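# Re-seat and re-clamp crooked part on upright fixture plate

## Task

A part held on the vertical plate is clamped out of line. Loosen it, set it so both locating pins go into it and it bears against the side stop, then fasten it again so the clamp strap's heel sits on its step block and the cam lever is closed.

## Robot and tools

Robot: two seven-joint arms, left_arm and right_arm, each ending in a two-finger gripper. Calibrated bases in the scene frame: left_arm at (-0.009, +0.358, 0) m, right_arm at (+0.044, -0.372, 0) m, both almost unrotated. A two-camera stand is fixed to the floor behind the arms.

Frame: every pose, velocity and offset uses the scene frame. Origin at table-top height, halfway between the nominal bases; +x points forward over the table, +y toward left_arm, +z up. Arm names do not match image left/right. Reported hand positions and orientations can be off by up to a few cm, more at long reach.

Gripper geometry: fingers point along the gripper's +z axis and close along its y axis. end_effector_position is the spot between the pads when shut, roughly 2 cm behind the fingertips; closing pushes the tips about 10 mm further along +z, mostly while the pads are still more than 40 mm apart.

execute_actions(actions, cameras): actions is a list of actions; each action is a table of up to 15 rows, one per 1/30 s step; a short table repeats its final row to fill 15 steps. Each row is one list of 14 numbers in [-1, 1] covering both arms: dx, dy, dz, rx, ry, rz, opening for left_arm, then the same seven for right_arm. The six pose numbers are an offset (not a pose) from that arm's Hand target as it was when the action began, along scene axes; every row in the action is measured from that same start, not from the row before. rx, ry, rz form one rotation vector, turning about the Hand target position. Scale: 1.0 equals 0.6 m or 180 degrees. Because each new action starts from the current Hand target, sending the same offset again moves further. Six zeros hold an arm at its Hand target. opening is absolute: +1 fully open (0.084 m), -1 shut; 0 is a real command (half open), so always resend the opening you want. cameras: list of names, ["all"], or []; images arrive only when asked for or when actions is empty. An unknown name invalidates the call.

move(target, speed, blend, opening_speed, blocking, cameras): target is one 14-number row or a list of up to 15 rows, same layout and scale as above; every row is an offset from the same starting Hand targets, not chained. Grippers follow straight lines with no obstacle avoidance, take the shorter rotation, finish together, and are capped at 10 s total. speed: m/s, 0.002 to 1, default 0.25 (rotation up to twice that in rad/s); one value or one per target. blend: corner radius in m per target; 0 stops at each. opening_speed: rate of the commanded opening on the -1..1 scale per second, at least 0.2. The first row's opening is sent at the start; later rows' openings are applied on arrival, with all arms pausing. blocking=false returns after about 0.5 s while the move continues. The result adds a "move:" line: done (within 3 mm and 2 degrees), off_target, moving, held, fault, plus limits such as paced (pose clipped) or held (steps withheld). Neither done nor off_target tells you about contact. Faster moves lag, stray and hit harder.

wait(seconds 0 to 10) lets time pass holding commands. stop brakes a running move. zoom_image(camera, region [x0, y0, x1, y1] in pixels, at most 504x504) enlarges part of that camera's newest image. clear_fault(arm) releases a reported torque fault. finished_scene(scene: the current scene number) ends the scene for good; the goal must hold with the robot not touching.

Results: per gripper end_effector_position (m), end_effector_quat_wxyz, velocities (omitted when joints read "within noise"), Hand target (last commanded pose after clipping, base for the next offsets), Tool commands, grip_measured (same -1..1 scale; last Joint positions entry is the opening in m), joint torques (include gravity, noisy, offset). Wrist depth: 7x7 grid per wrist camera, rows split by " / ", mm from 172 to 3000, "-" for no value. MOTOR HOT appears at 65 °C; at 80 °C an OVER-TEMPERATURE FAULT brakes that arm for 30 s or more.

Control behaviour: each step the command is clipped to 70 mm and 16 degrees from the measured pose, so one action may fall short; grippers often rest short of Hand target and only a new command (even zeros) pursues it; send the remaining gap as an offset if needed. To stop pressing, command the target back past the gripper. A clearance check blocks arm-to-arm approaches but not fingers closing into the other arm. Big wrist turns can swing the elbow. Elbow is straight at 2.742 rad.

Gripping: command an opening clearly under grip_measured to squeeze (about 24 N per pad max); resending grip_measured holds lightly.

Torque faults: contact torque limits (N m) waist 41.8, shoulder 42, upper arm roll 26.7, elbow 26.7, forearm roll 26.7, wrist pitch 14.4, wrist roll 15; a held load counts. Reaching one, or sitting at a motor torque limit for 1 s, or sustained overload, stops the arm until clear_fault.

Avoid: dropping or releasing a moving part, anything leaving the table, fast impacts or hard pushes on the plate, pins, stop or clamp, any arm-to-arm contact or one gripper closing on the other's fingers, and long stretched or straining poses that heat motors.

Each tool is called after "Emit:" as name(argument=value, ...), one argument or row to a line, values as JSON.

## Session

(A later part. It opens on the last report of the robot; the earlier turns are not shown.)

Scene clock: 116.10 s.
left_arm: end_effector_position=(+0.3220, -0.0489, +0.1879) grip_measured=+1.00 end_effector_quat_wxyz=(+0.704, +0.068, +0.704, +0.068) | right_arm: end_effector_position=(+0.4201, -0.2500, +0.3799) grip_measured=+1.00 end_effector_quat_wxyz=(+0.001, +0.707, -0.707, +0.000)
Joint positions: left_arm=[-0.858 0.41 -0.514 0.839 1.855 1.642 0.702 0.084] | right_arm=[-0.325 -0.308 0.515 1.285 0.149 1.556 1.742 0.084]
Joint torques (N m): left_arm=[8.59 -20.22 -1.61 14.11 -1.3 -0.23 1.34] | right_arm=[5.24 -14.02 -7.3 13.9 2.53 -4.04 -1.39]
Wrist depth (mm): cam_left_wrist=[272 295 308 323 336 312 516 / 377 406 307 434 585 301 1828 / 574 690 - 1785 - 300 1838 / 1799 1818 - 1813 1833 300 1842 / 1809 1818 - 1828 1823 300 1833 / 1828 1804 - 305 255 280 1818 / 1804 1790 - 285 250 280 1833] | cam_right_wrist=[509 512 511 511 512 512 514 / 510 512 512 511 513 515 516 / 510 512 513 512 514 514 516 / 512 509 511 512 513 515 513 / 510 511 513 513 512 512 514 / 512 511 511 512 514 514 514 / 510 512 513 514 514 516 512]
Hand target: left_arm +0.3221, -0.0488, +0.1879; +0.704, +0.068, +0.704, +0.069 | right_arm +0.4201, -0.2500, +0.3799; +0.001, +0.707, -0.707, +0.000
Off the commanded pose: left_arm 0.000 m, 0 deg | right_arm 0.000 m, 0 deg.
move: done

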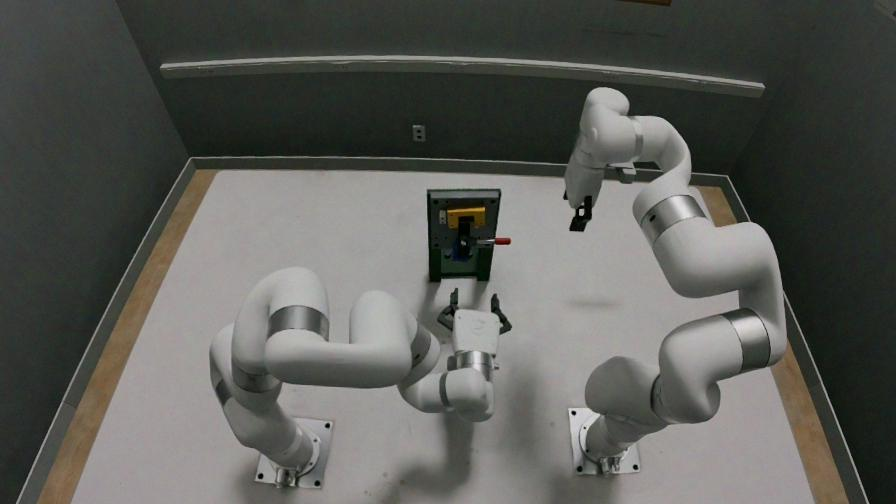

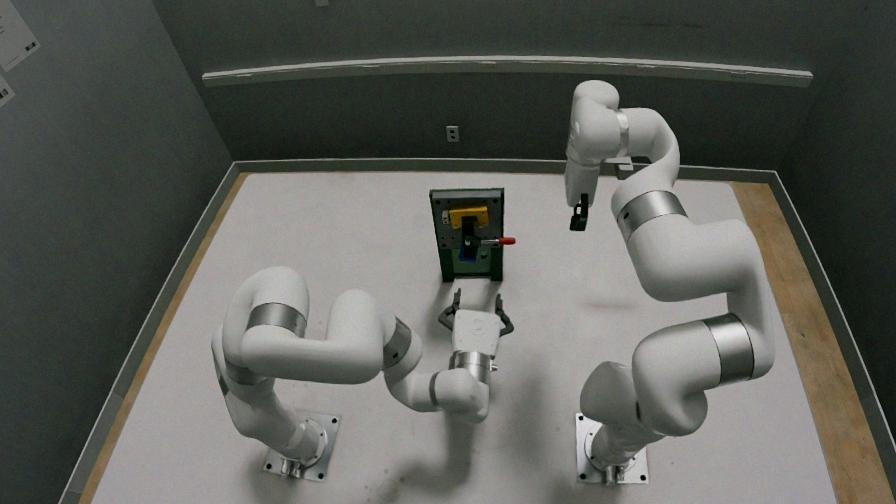

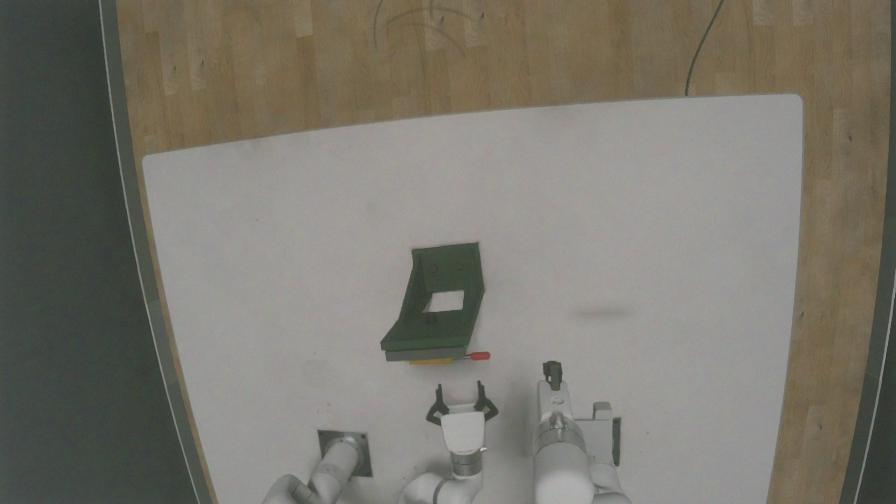

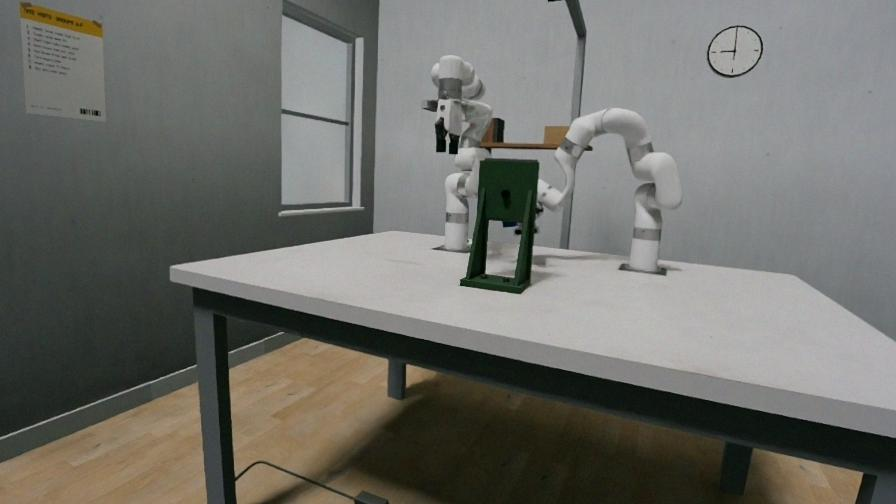

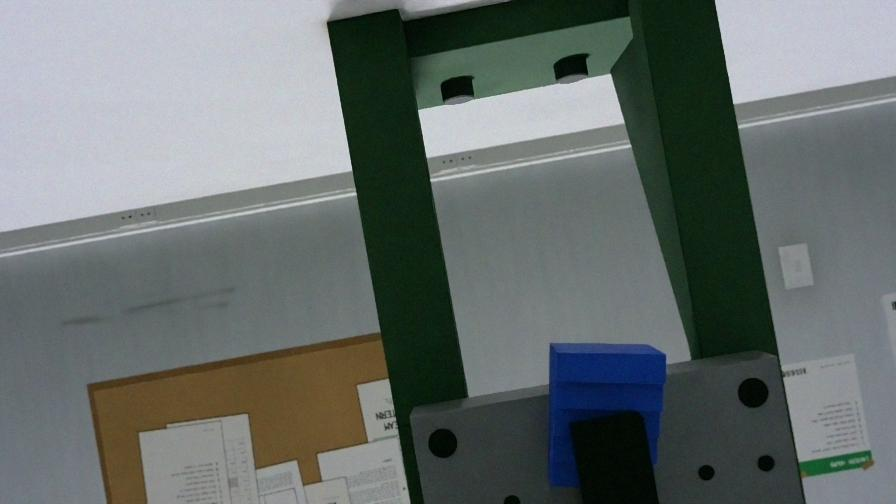

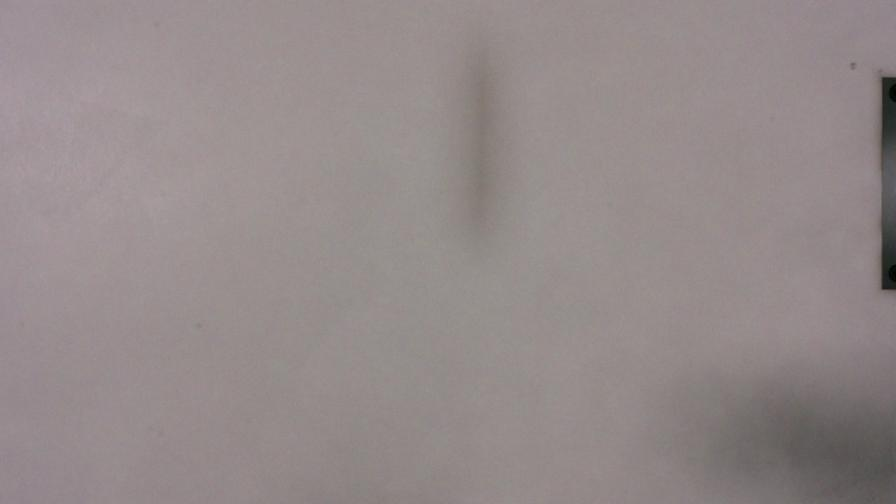

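Emit:
move(
  target=[0.13, 0.0517, 0, 0, 0, 0, 1, -0.03, 0.208, -0.02, 0, -0.111, 0, 0.19],
  speed=0.25,
  cameras=["all"],
)

Emit:
zoom_image(
  camera="cam_head_left",
  region=[410, 175, 540, 305],
)

Emit:
zoom_image(
  camera="cam_head_right",
  region=[410, 175, 540, 305],
)

Emit:
zoom_image(
  camera="cam_high",
  region=[380, 320, 520, 460],
)

Scene clock: 153.10 s.
left_arm: end_effector_position=(+0.4001, -0.0178, +0.1879) grip_measured=+1.00 end_effector_quat_wxyz=(+0.704, +0.068, +0.704, +0.069) | right_arm: end_effector_position=(+0.4020, -0.1252, +0.3679) grip_measured=+0.18 end_effector_quat_wxyz=(-0.122, +0.697, -0.696, +0.123)
Joint positions: left_arm=[-0.73 0.381 -0.413 0.825 2.026 1.498 0.683 0.084] | right_arm=[-0.231 -0.533 0.721 1.056 0.201 1.16 1.995 0.052]
Joint torques (N m): left_arm=[9.5 -12.94 -0.67 14.39 4.18 -0.22 -1.45] | right_arm=[-5.97 -8.09 -5.87 13.55 -3.44 -4.53 1.23]
Wrist depth (mm): cam_left_wrist=[273 229 256 300 297 222 515 / 376 229 290 530 - 222 1749 / 556 - 304 1754 - 221 1745 / 1723 - 242 1745 - 221 1754 / 1732 - 228 1754 - 221 1745 / 1728 - 227 1732 189 220 1741 / 1728 - 227 206 179 201 1732] | cam_right_wrist=[1673 615 581 538 502 474 445 / 658 616 578 539 503 472 445 / 1694 619 580 538 502 472 444 / 1690 616 578 535 502 471 445 / 1711 618 576 537 502 472 443 / 659 614 578 504 497 472 442 / 1690 615 368 313 490 469 435]
Hand target: left_arm +0.4001, -0.0178, +0.1879; +0.704, +0.068, +0.704, +0.069 | right_arm +0.4021, -0.1252, +0.3679; -0.122, +0.697, -0.696, +0.123
Off the commanded pose: left_arm 0.000 m, 0 deg | right_arm 0.000 m, 0 deg.
move: done

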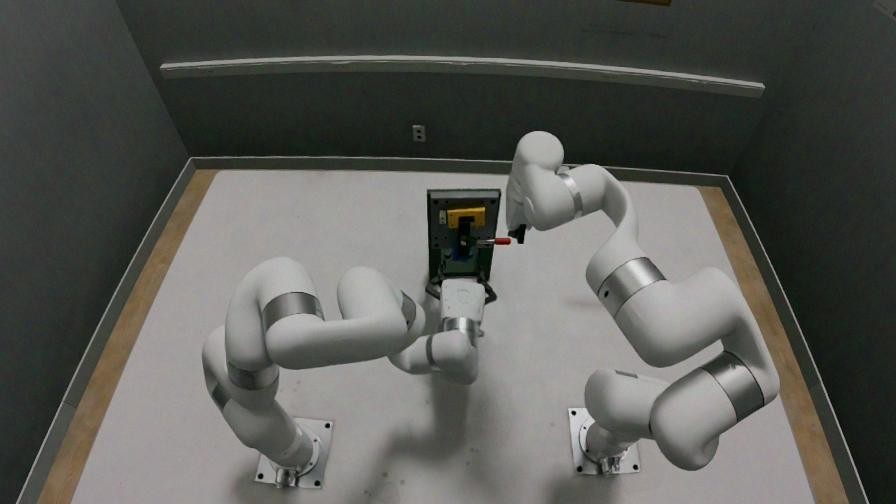

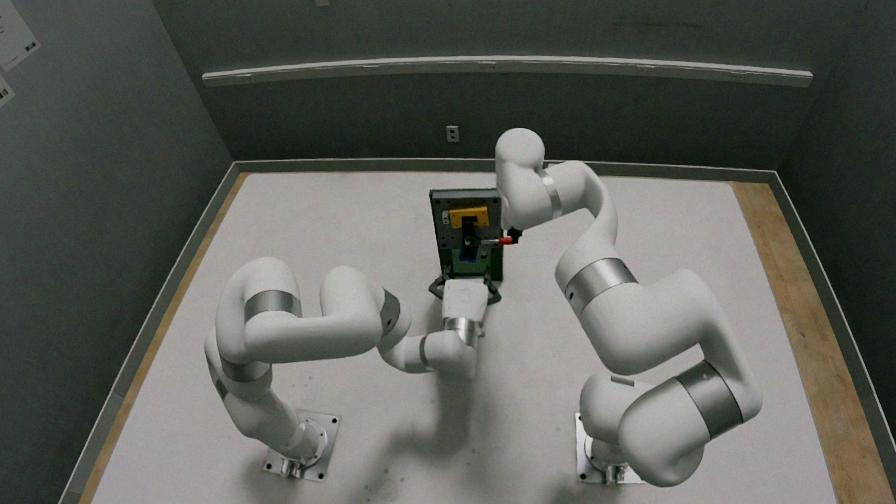

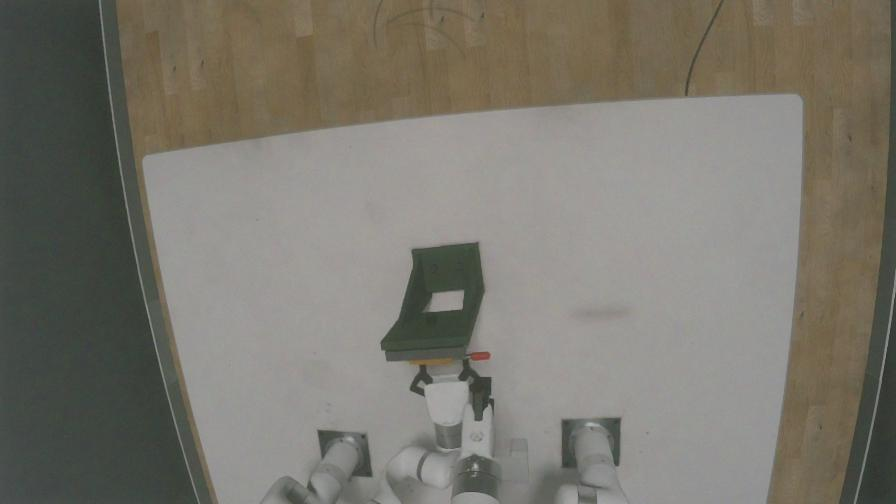

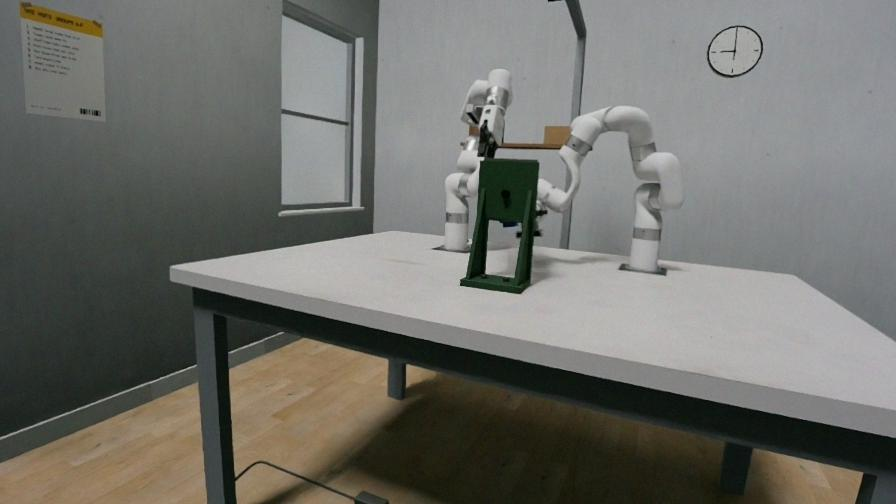

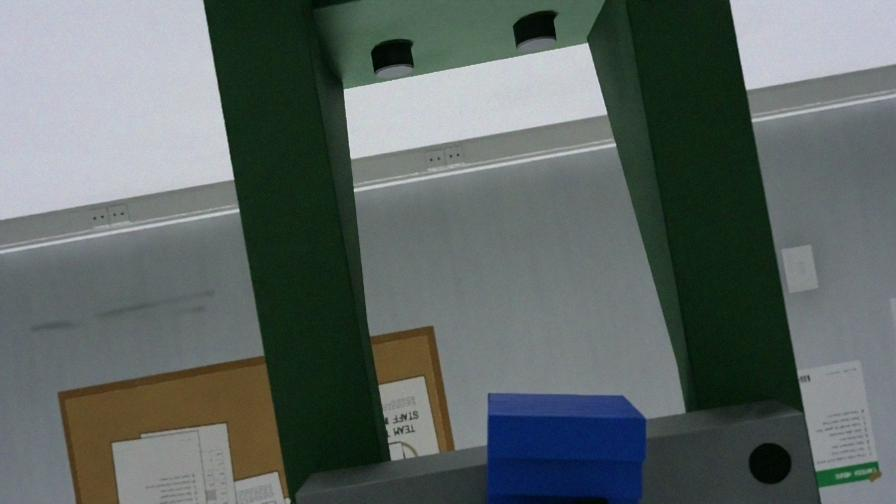

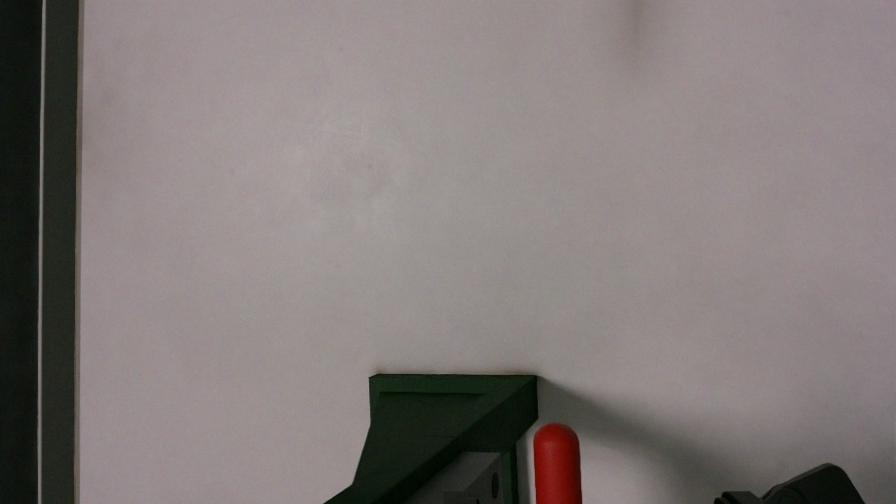

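Scaled by 3.877.

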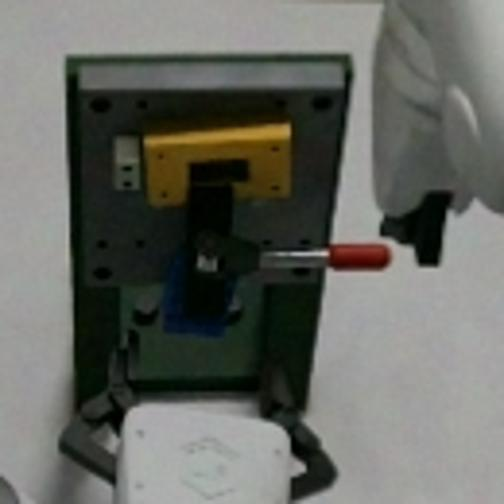

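Scaled by 3.877.

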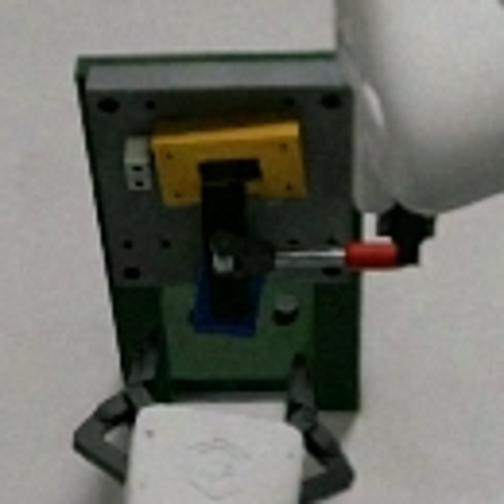

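Scaled by 3.600.

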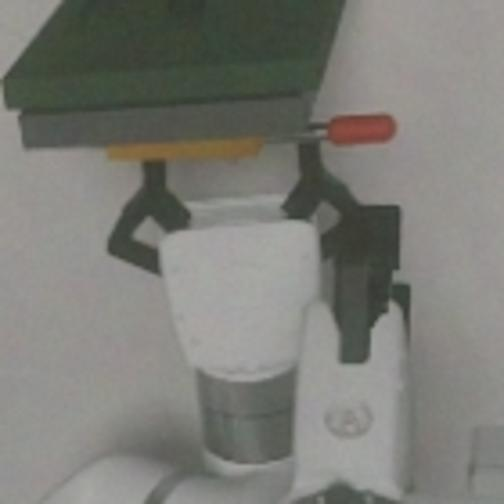

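Emit:
move(
  target=[0.0583, 0.0, -0.003, 0, 0, 0, 1, -0.015, 0.0137, 0.0, 0, 0, 0, 0.19],
  speed=0.06,
  cameras=["cam_head_left","cam_head_right","cam_left_wrist"],
)

Emit:
move(
  target=[0.012, 0.0, 0, 0, 0, 0, 1, 0.0683, 0, -0.188, 0, 0, 0, 0.19],
  speed=0.06,
  cameras=["cam_head_left","cam_head_right","cam_left_wrist","cam_right_wrist","cam_high"],
)

Emit:
zoom_image(
  camera="cam_head_left",
  region=[410, 175, 540, 305],
)

Emit:
zoom_image(
  camera="cam_head_right",
  region=[410, 175, 540, 305],
)

Scene clock: 165.27 s.
left_arm: end_effector_position=(+0.4350, -0.0178, +0.1861) grip_measured=+1.00 end_effector_quat_wxyz=(+0.704, +0.068, +0.704, +0.069) | right_arm: end_effector_position=(+0.3931, -0.1170, +0.3679) grip_measured=+0.18 end_effector_quat_wxyz=(-0.122, +0.697, -0.696, +0.123)
Joint positions: left_arm=[-0.69 0.418 -0.373 0.885 2.097 1.449 0.692 0.084] | right_arm=[-0.221 -0.548 0.733 1.055 0.209 1.169 2.014 0.052]
Joint torques (N m): left_arm=[9.1 -13.98 -0.93 14.69 4.37 -0.28 1.28] | right_arm=[5.72 -7.59 -6.06 13.75 2.35 -0.99 1.1]
Wrist depth (mm): cam_left_wrist=[268 193 253 296 315 187 478 / 342 194 269 530 - 187 1669 / 547 194 258 1706 - 187 1719 / - 193 206 1698 - 187 1723 / - - 194 1715 - 1715 186 / 1686 - 193 1715 - 1715 186 / 1702 - 192 - - 185 1698] | cam_right_wrist=[658 617 578 538 503 472 446 / 658 615 576 538 503 473 443 / 655 615 577 536 503 470 445 / 657 618 579 537 502 472 444 / 658 617 576 534 505 471 444 / 655 615 578 512 497 471 444 / 657 626 262 297 324 309 444]
Hand target: left_arm +0.4351, -0.0178, +0.1861; +0.704, +0.068, +0.704, +0.069 | right_arm +0.3931, -0.1170, +0.3679; -0.122, +0.697, -0.696, +0.123
Off the commanded pose: left_arm 0.000 m, 0 deg | right_arm 0.000 m, 0 deg.
move: done
Images, in order (width x height): cam_head_left 896x504, cam_head_right 896x504, cam_left_wrist 896x504.

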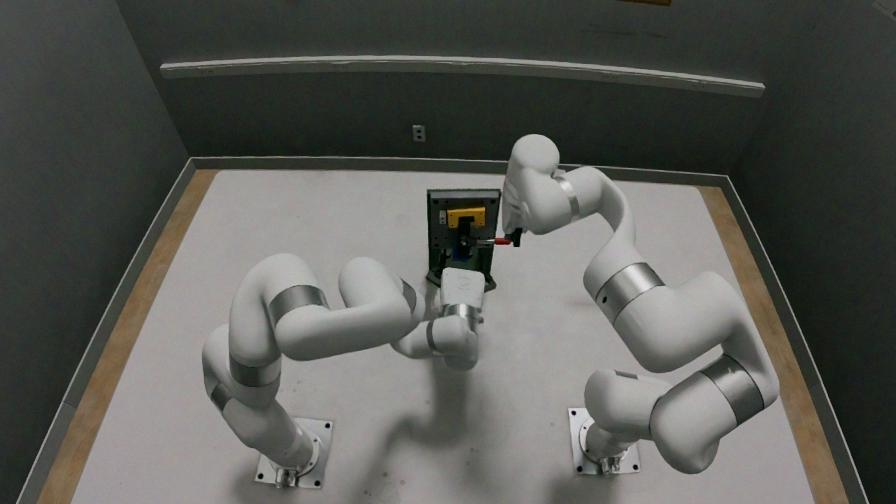

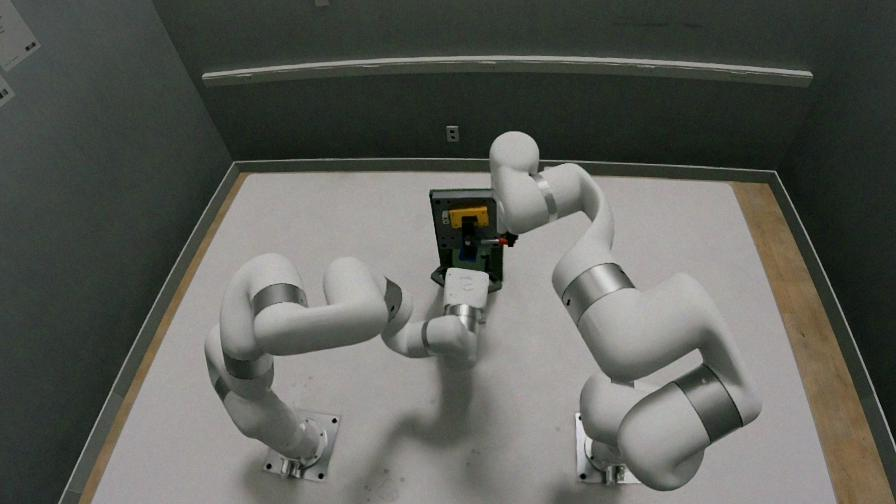

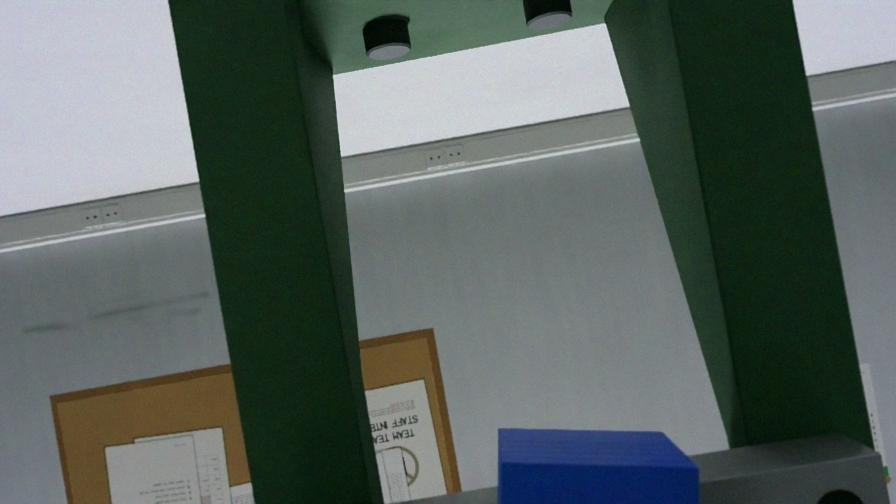

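Scene clock: 167.77 s.
left_arm: end_effector_position=(+0.4423, -0.0178, +0.1861) grip_measured=+1.00 end_effector_quat_wxyz=(+0.704, +0.068, +0.704, +0.069) | right_arm: end_effector_position=(+0.4340, -0.1170, +0.2552) grip_measured=+0.18 end_effector_quat_wxyz=(-0.122, +0.697, -0.696, +0.123)
Joint positions: left_arm=[-0.683 0.426 -0.365 0.899 2.111 1.438 0.695 0.084] | right_arm=[-0.313 -0.379 0.891 0.855 0.138 0.808 2.079 0.052]
Joint torques (N m): left_arm=[9.32 -14.08 -0.72 14.71 4.18 -0.27 1.24] | right_arm=[-5.98 -1.03 -4.06 14.13 -3.38 -4.63 1.2]
Wrist depth (mm): cam_left_wrist=[264 186 252 295 373 179 477 / 343 186 268 531 - 179 1649 / - 186 256 1698 - 180 1715 / - 186 241 1694 - 182 179 / - 186 193 1698 - 179 179 / - - 185 1694 - 1686 178 / 1669 - 185 - - - 1702] | cam_right_wrist=[519 482 447 416 387 365 348 / 517 483 446 415 388 364 348 / 519 483 446 416 389 365 347 / 517 482 447 416 389 364 348 / 516 482 448 416 388 363 346 / 517 484 445 404 388 363 346 / 517 482 344 293 383 363 347]
Hand target: left_arm +0.4423, -0.0178, +0.1861; +0.704, +0.068, +0.704, +0.069 | right_arm +0.4340, -0.1170, +0.2551; -0.122, +0.697, -0.696, +0.123
Off the commanded pose: left_arm 0.000 m, 0 deg | right_arm 0.000 m, 0 deg.
move: done
Images, in order (width x height): cam_head_left 896x504, cam_head_right 896x504, cam_high 896x504, cam_left_wrist 896x504, cam_right_wrist 896x504.

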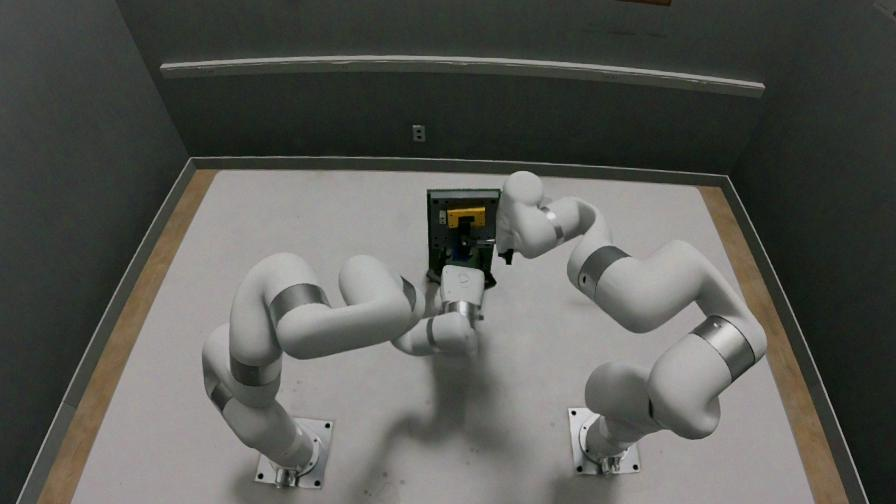

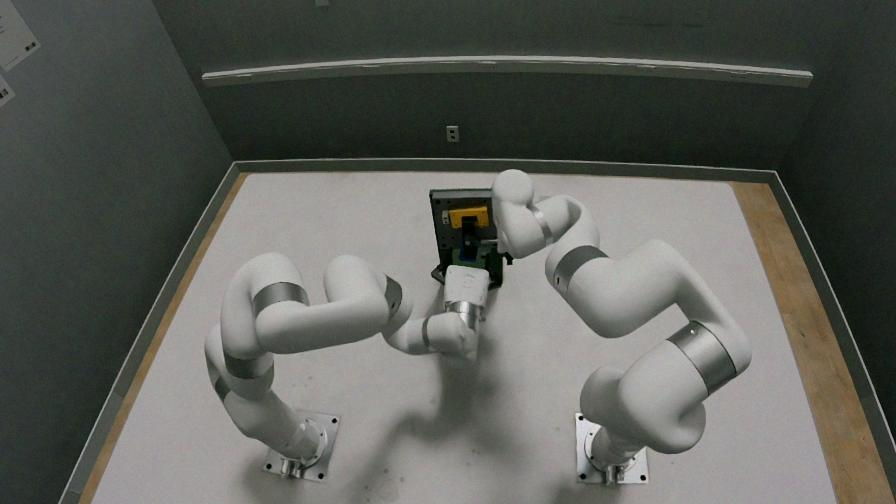

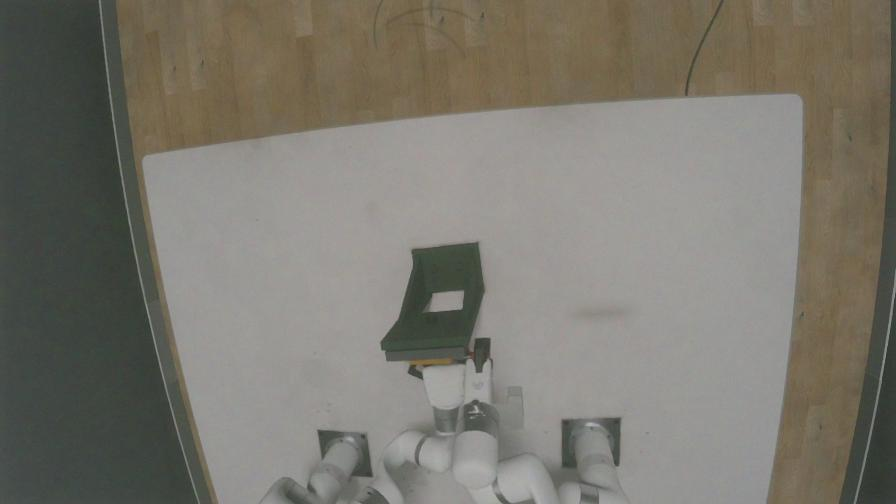

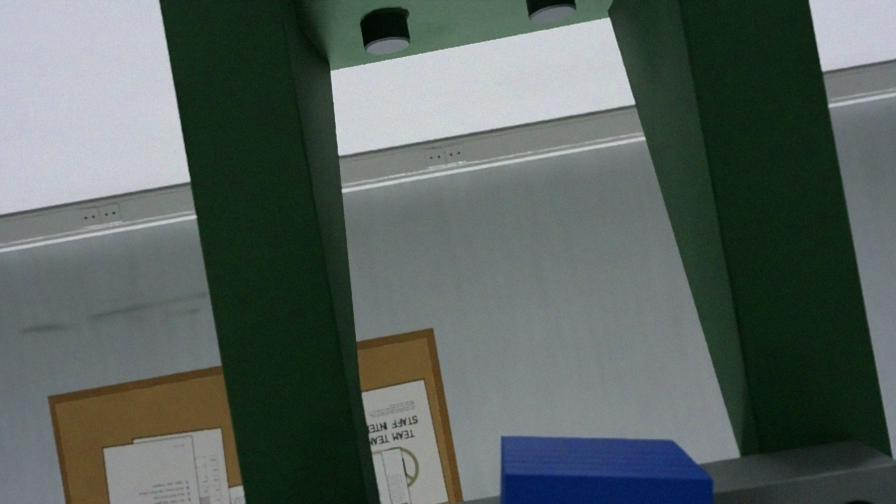

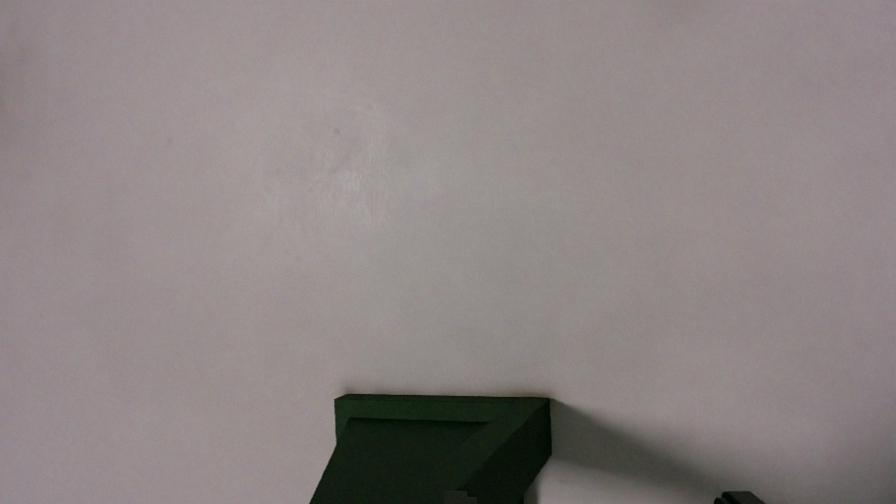

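Scaled by 3.877.

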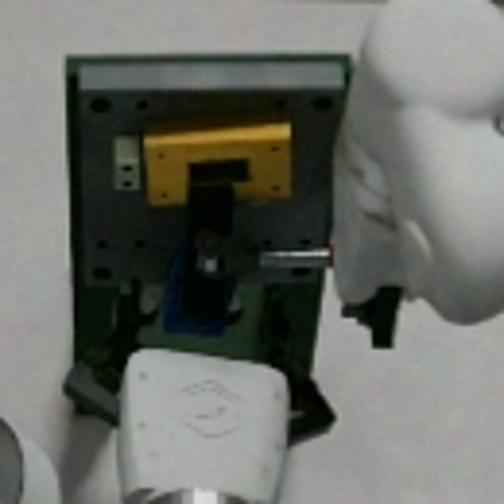

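Scaled by 3.877.

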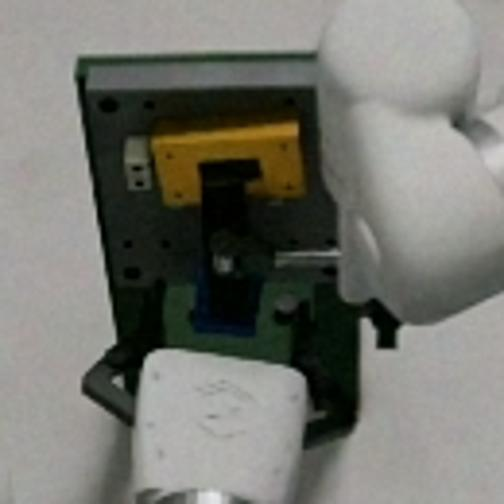

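Emit:
move(
  target=[0.005, 0.0, 0, 0, 0, 0, 1, 0, 0.0083, 0, 0, 0, 0, 0.19],
  speed=0.05,
)

Emit:
move(
  target=[0, 0.0, 0, 0, 0, 0, -0.25, 0, 0, 0, 0, 0, 0, 0.19],
  opening_speed=0.6,
  cameras=["cam_head_left","cam_left_wrist","cam_right_wrist"],
)

Emit:
zoom_image(
  camera="cam_head_left",
  region=[410, 175, 540, 305],
)

Scene clock: 184.30 s.
left_arm: end_effector_position=(+0.4453, -0.0178, +0.1861) grip_measured=+1.00 end_effector_quat_wxyz=(+0.704, +0.068, +0.704, +0.069) | right_arm: end_effector_position=(+0.4340, -0.1121, +0.2551) grip_measured=+0.18 end_effector_quat_wxyz=(-0.122, +0.697, -0.696, +0.123)
Joint positions: left_arm=[-0.679 0.429 -0.362 0.904 2.116 1.434 0.696 0.084] | right_arm=[-0.32 -0.369 0.907 0.866 0.129 0.809 2.095 0.052]
Joint torques (N m): left_arm=[9.3 -14.35 -0.86 14.9 4.25 -0.16 1.24] | right_arm=[-5.9 -0.71 -4.24 21.28 -3.31 -0.83 1.26]
Wrist depth (mm): cam_left_wrist=[264 183 251 296 372 176 457 / 336 183 267 532 - 176 1661 / - 183 256 1681 - 176 1728 / - 183 240 1698 - 1690 176 / - 182 192 1702 - 176 176 / - - 182 1694 - 1690 175 / - - 182 - - - 1711] | cam_right_wrist=[518 483 448 415 388 365 347 / 517 483 449 414 388 364 346 / 516 482 448 415 387 365 347 / 514 482 447 415 388 364 347 / 517 482 447 415 389 364 346 / 516 483 446 404 388 364 348 / 515 482 325 271 382 365 347]
Hand target: left_arm +0.4453, -0.0178, +0.1861; +0.704, +0.068, +0.704, +0.069 | right_arm +0.4340, -0.1120, +0.2551; -0.122, +0.697, -0.696, +0.123
Off the commanded pose: left_arm 0.000 m, 0 deg | right_arm 0.000 m, 0 deg.
move: done

Scene clock: 186.60 s.
left_arm: end_effector_position=(+0.4454, -0.0176, +0.1862) grip_measured=-0.08 end_effector_quat_wxyz=(+0.704, +0.068, +0.704, +0.069) | right_arm: end_effector_position=(+0.4340, -0.1120, +0.2551) grip_measured=+0.18 end_effector_quat_wxyz=(-0.122, +0.697, -0.696, +0.123)
Joint positions: left_arm=[-0.679 0.429 -0.362 0.904 2.116 1.434 0.696 0.04] | right_arm=[-0.32 -0.369 0.907 0.866 0.129 0.809 2.095 0.052]
Joint torques (N m): left_arm=[-12.43 -14.25 -13.5 15.11 6.65 -2.11 1.27] | right_arm=[-6.34 -0.84 -4.11 21.5 -3.27 -0.81 1.25]
Wrist depth (mm): cam_left_wrist=[264 182 251 296 373 176 480 / 336 182 272 522 - 176 1649 / - 182 260 1702 - 176 1711 / - 182 245 1690 - 178 175 / - 182 196 1681 - 176 175 / - 182 185 1694 - 1706 175 / - - 181 - - - 1698] | cam_right_wrist=[517 482 446 416 387 365 347 / 518 482 447 417 388 364 348 / 515 480 447 415 387 365 347 / 517 484 446 416 387 364 347 / 517 481 444 415 389 364 347 / 517 482 446 403 387 365 347 / 516 480 324 271 383 363 347]
Hand target: left_arm +0.4453, -0.0178, +0.1861; +0.704, +0.068, +0.704, +0.069 | right_arm +0.4340, -0.1120, +0.2551; -0.122, +0.697, -0.696, +0.123
Off the commanded pose: left_arm 0.000 m, 0 deg | right_arm 0.000 m, 0 deg.
move: done
Images, in order (width x height): cam_head_left 896x504, cam_left_wrist 896x504, cam_right_wrist 896x504.

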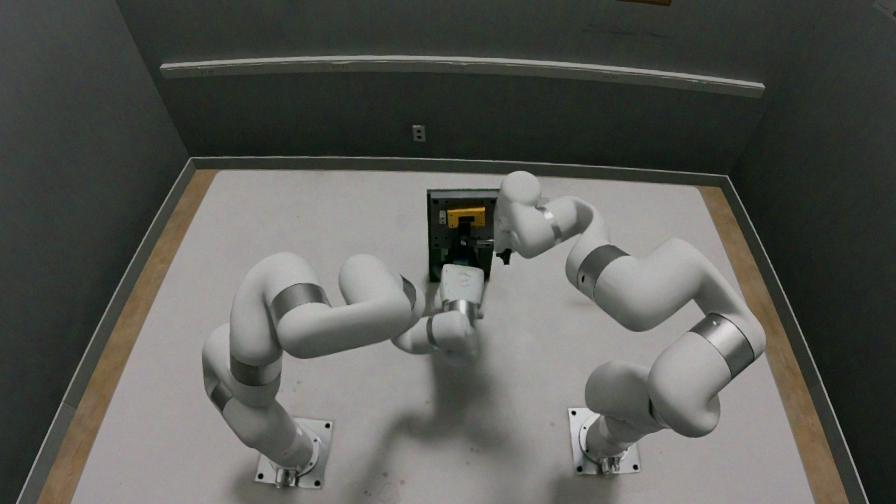

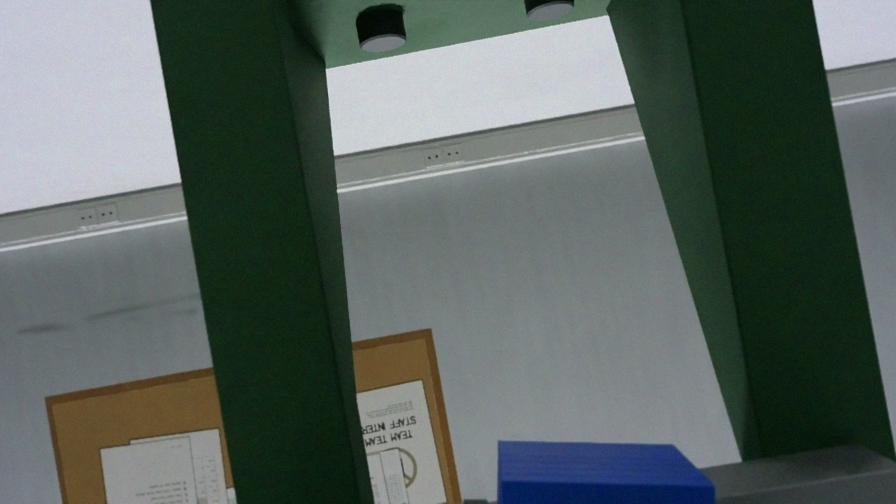

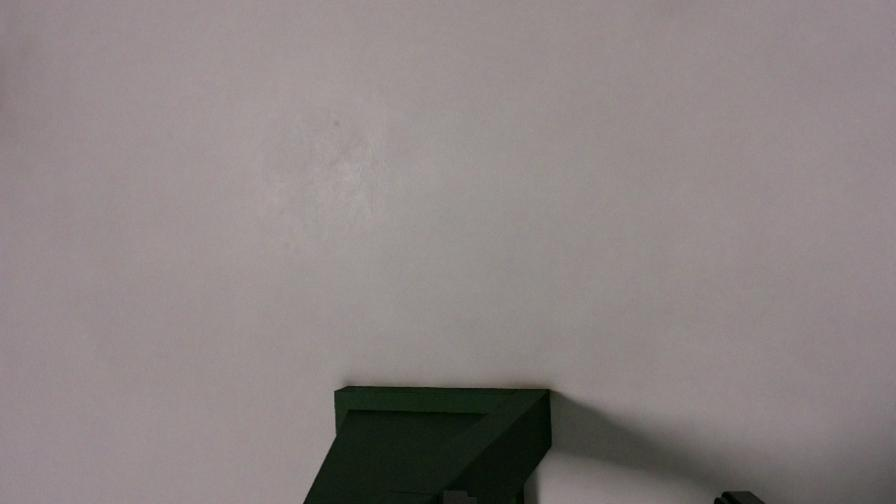

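Scaled by 3.877.

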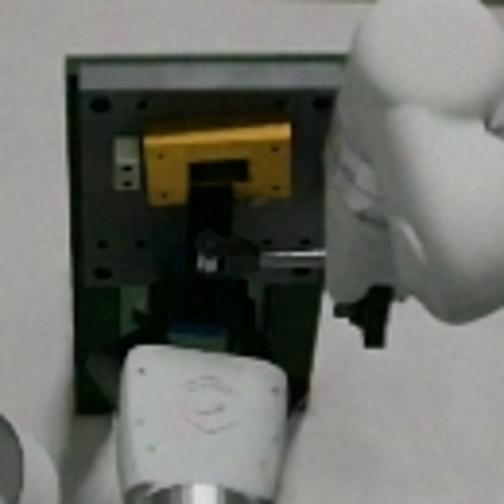

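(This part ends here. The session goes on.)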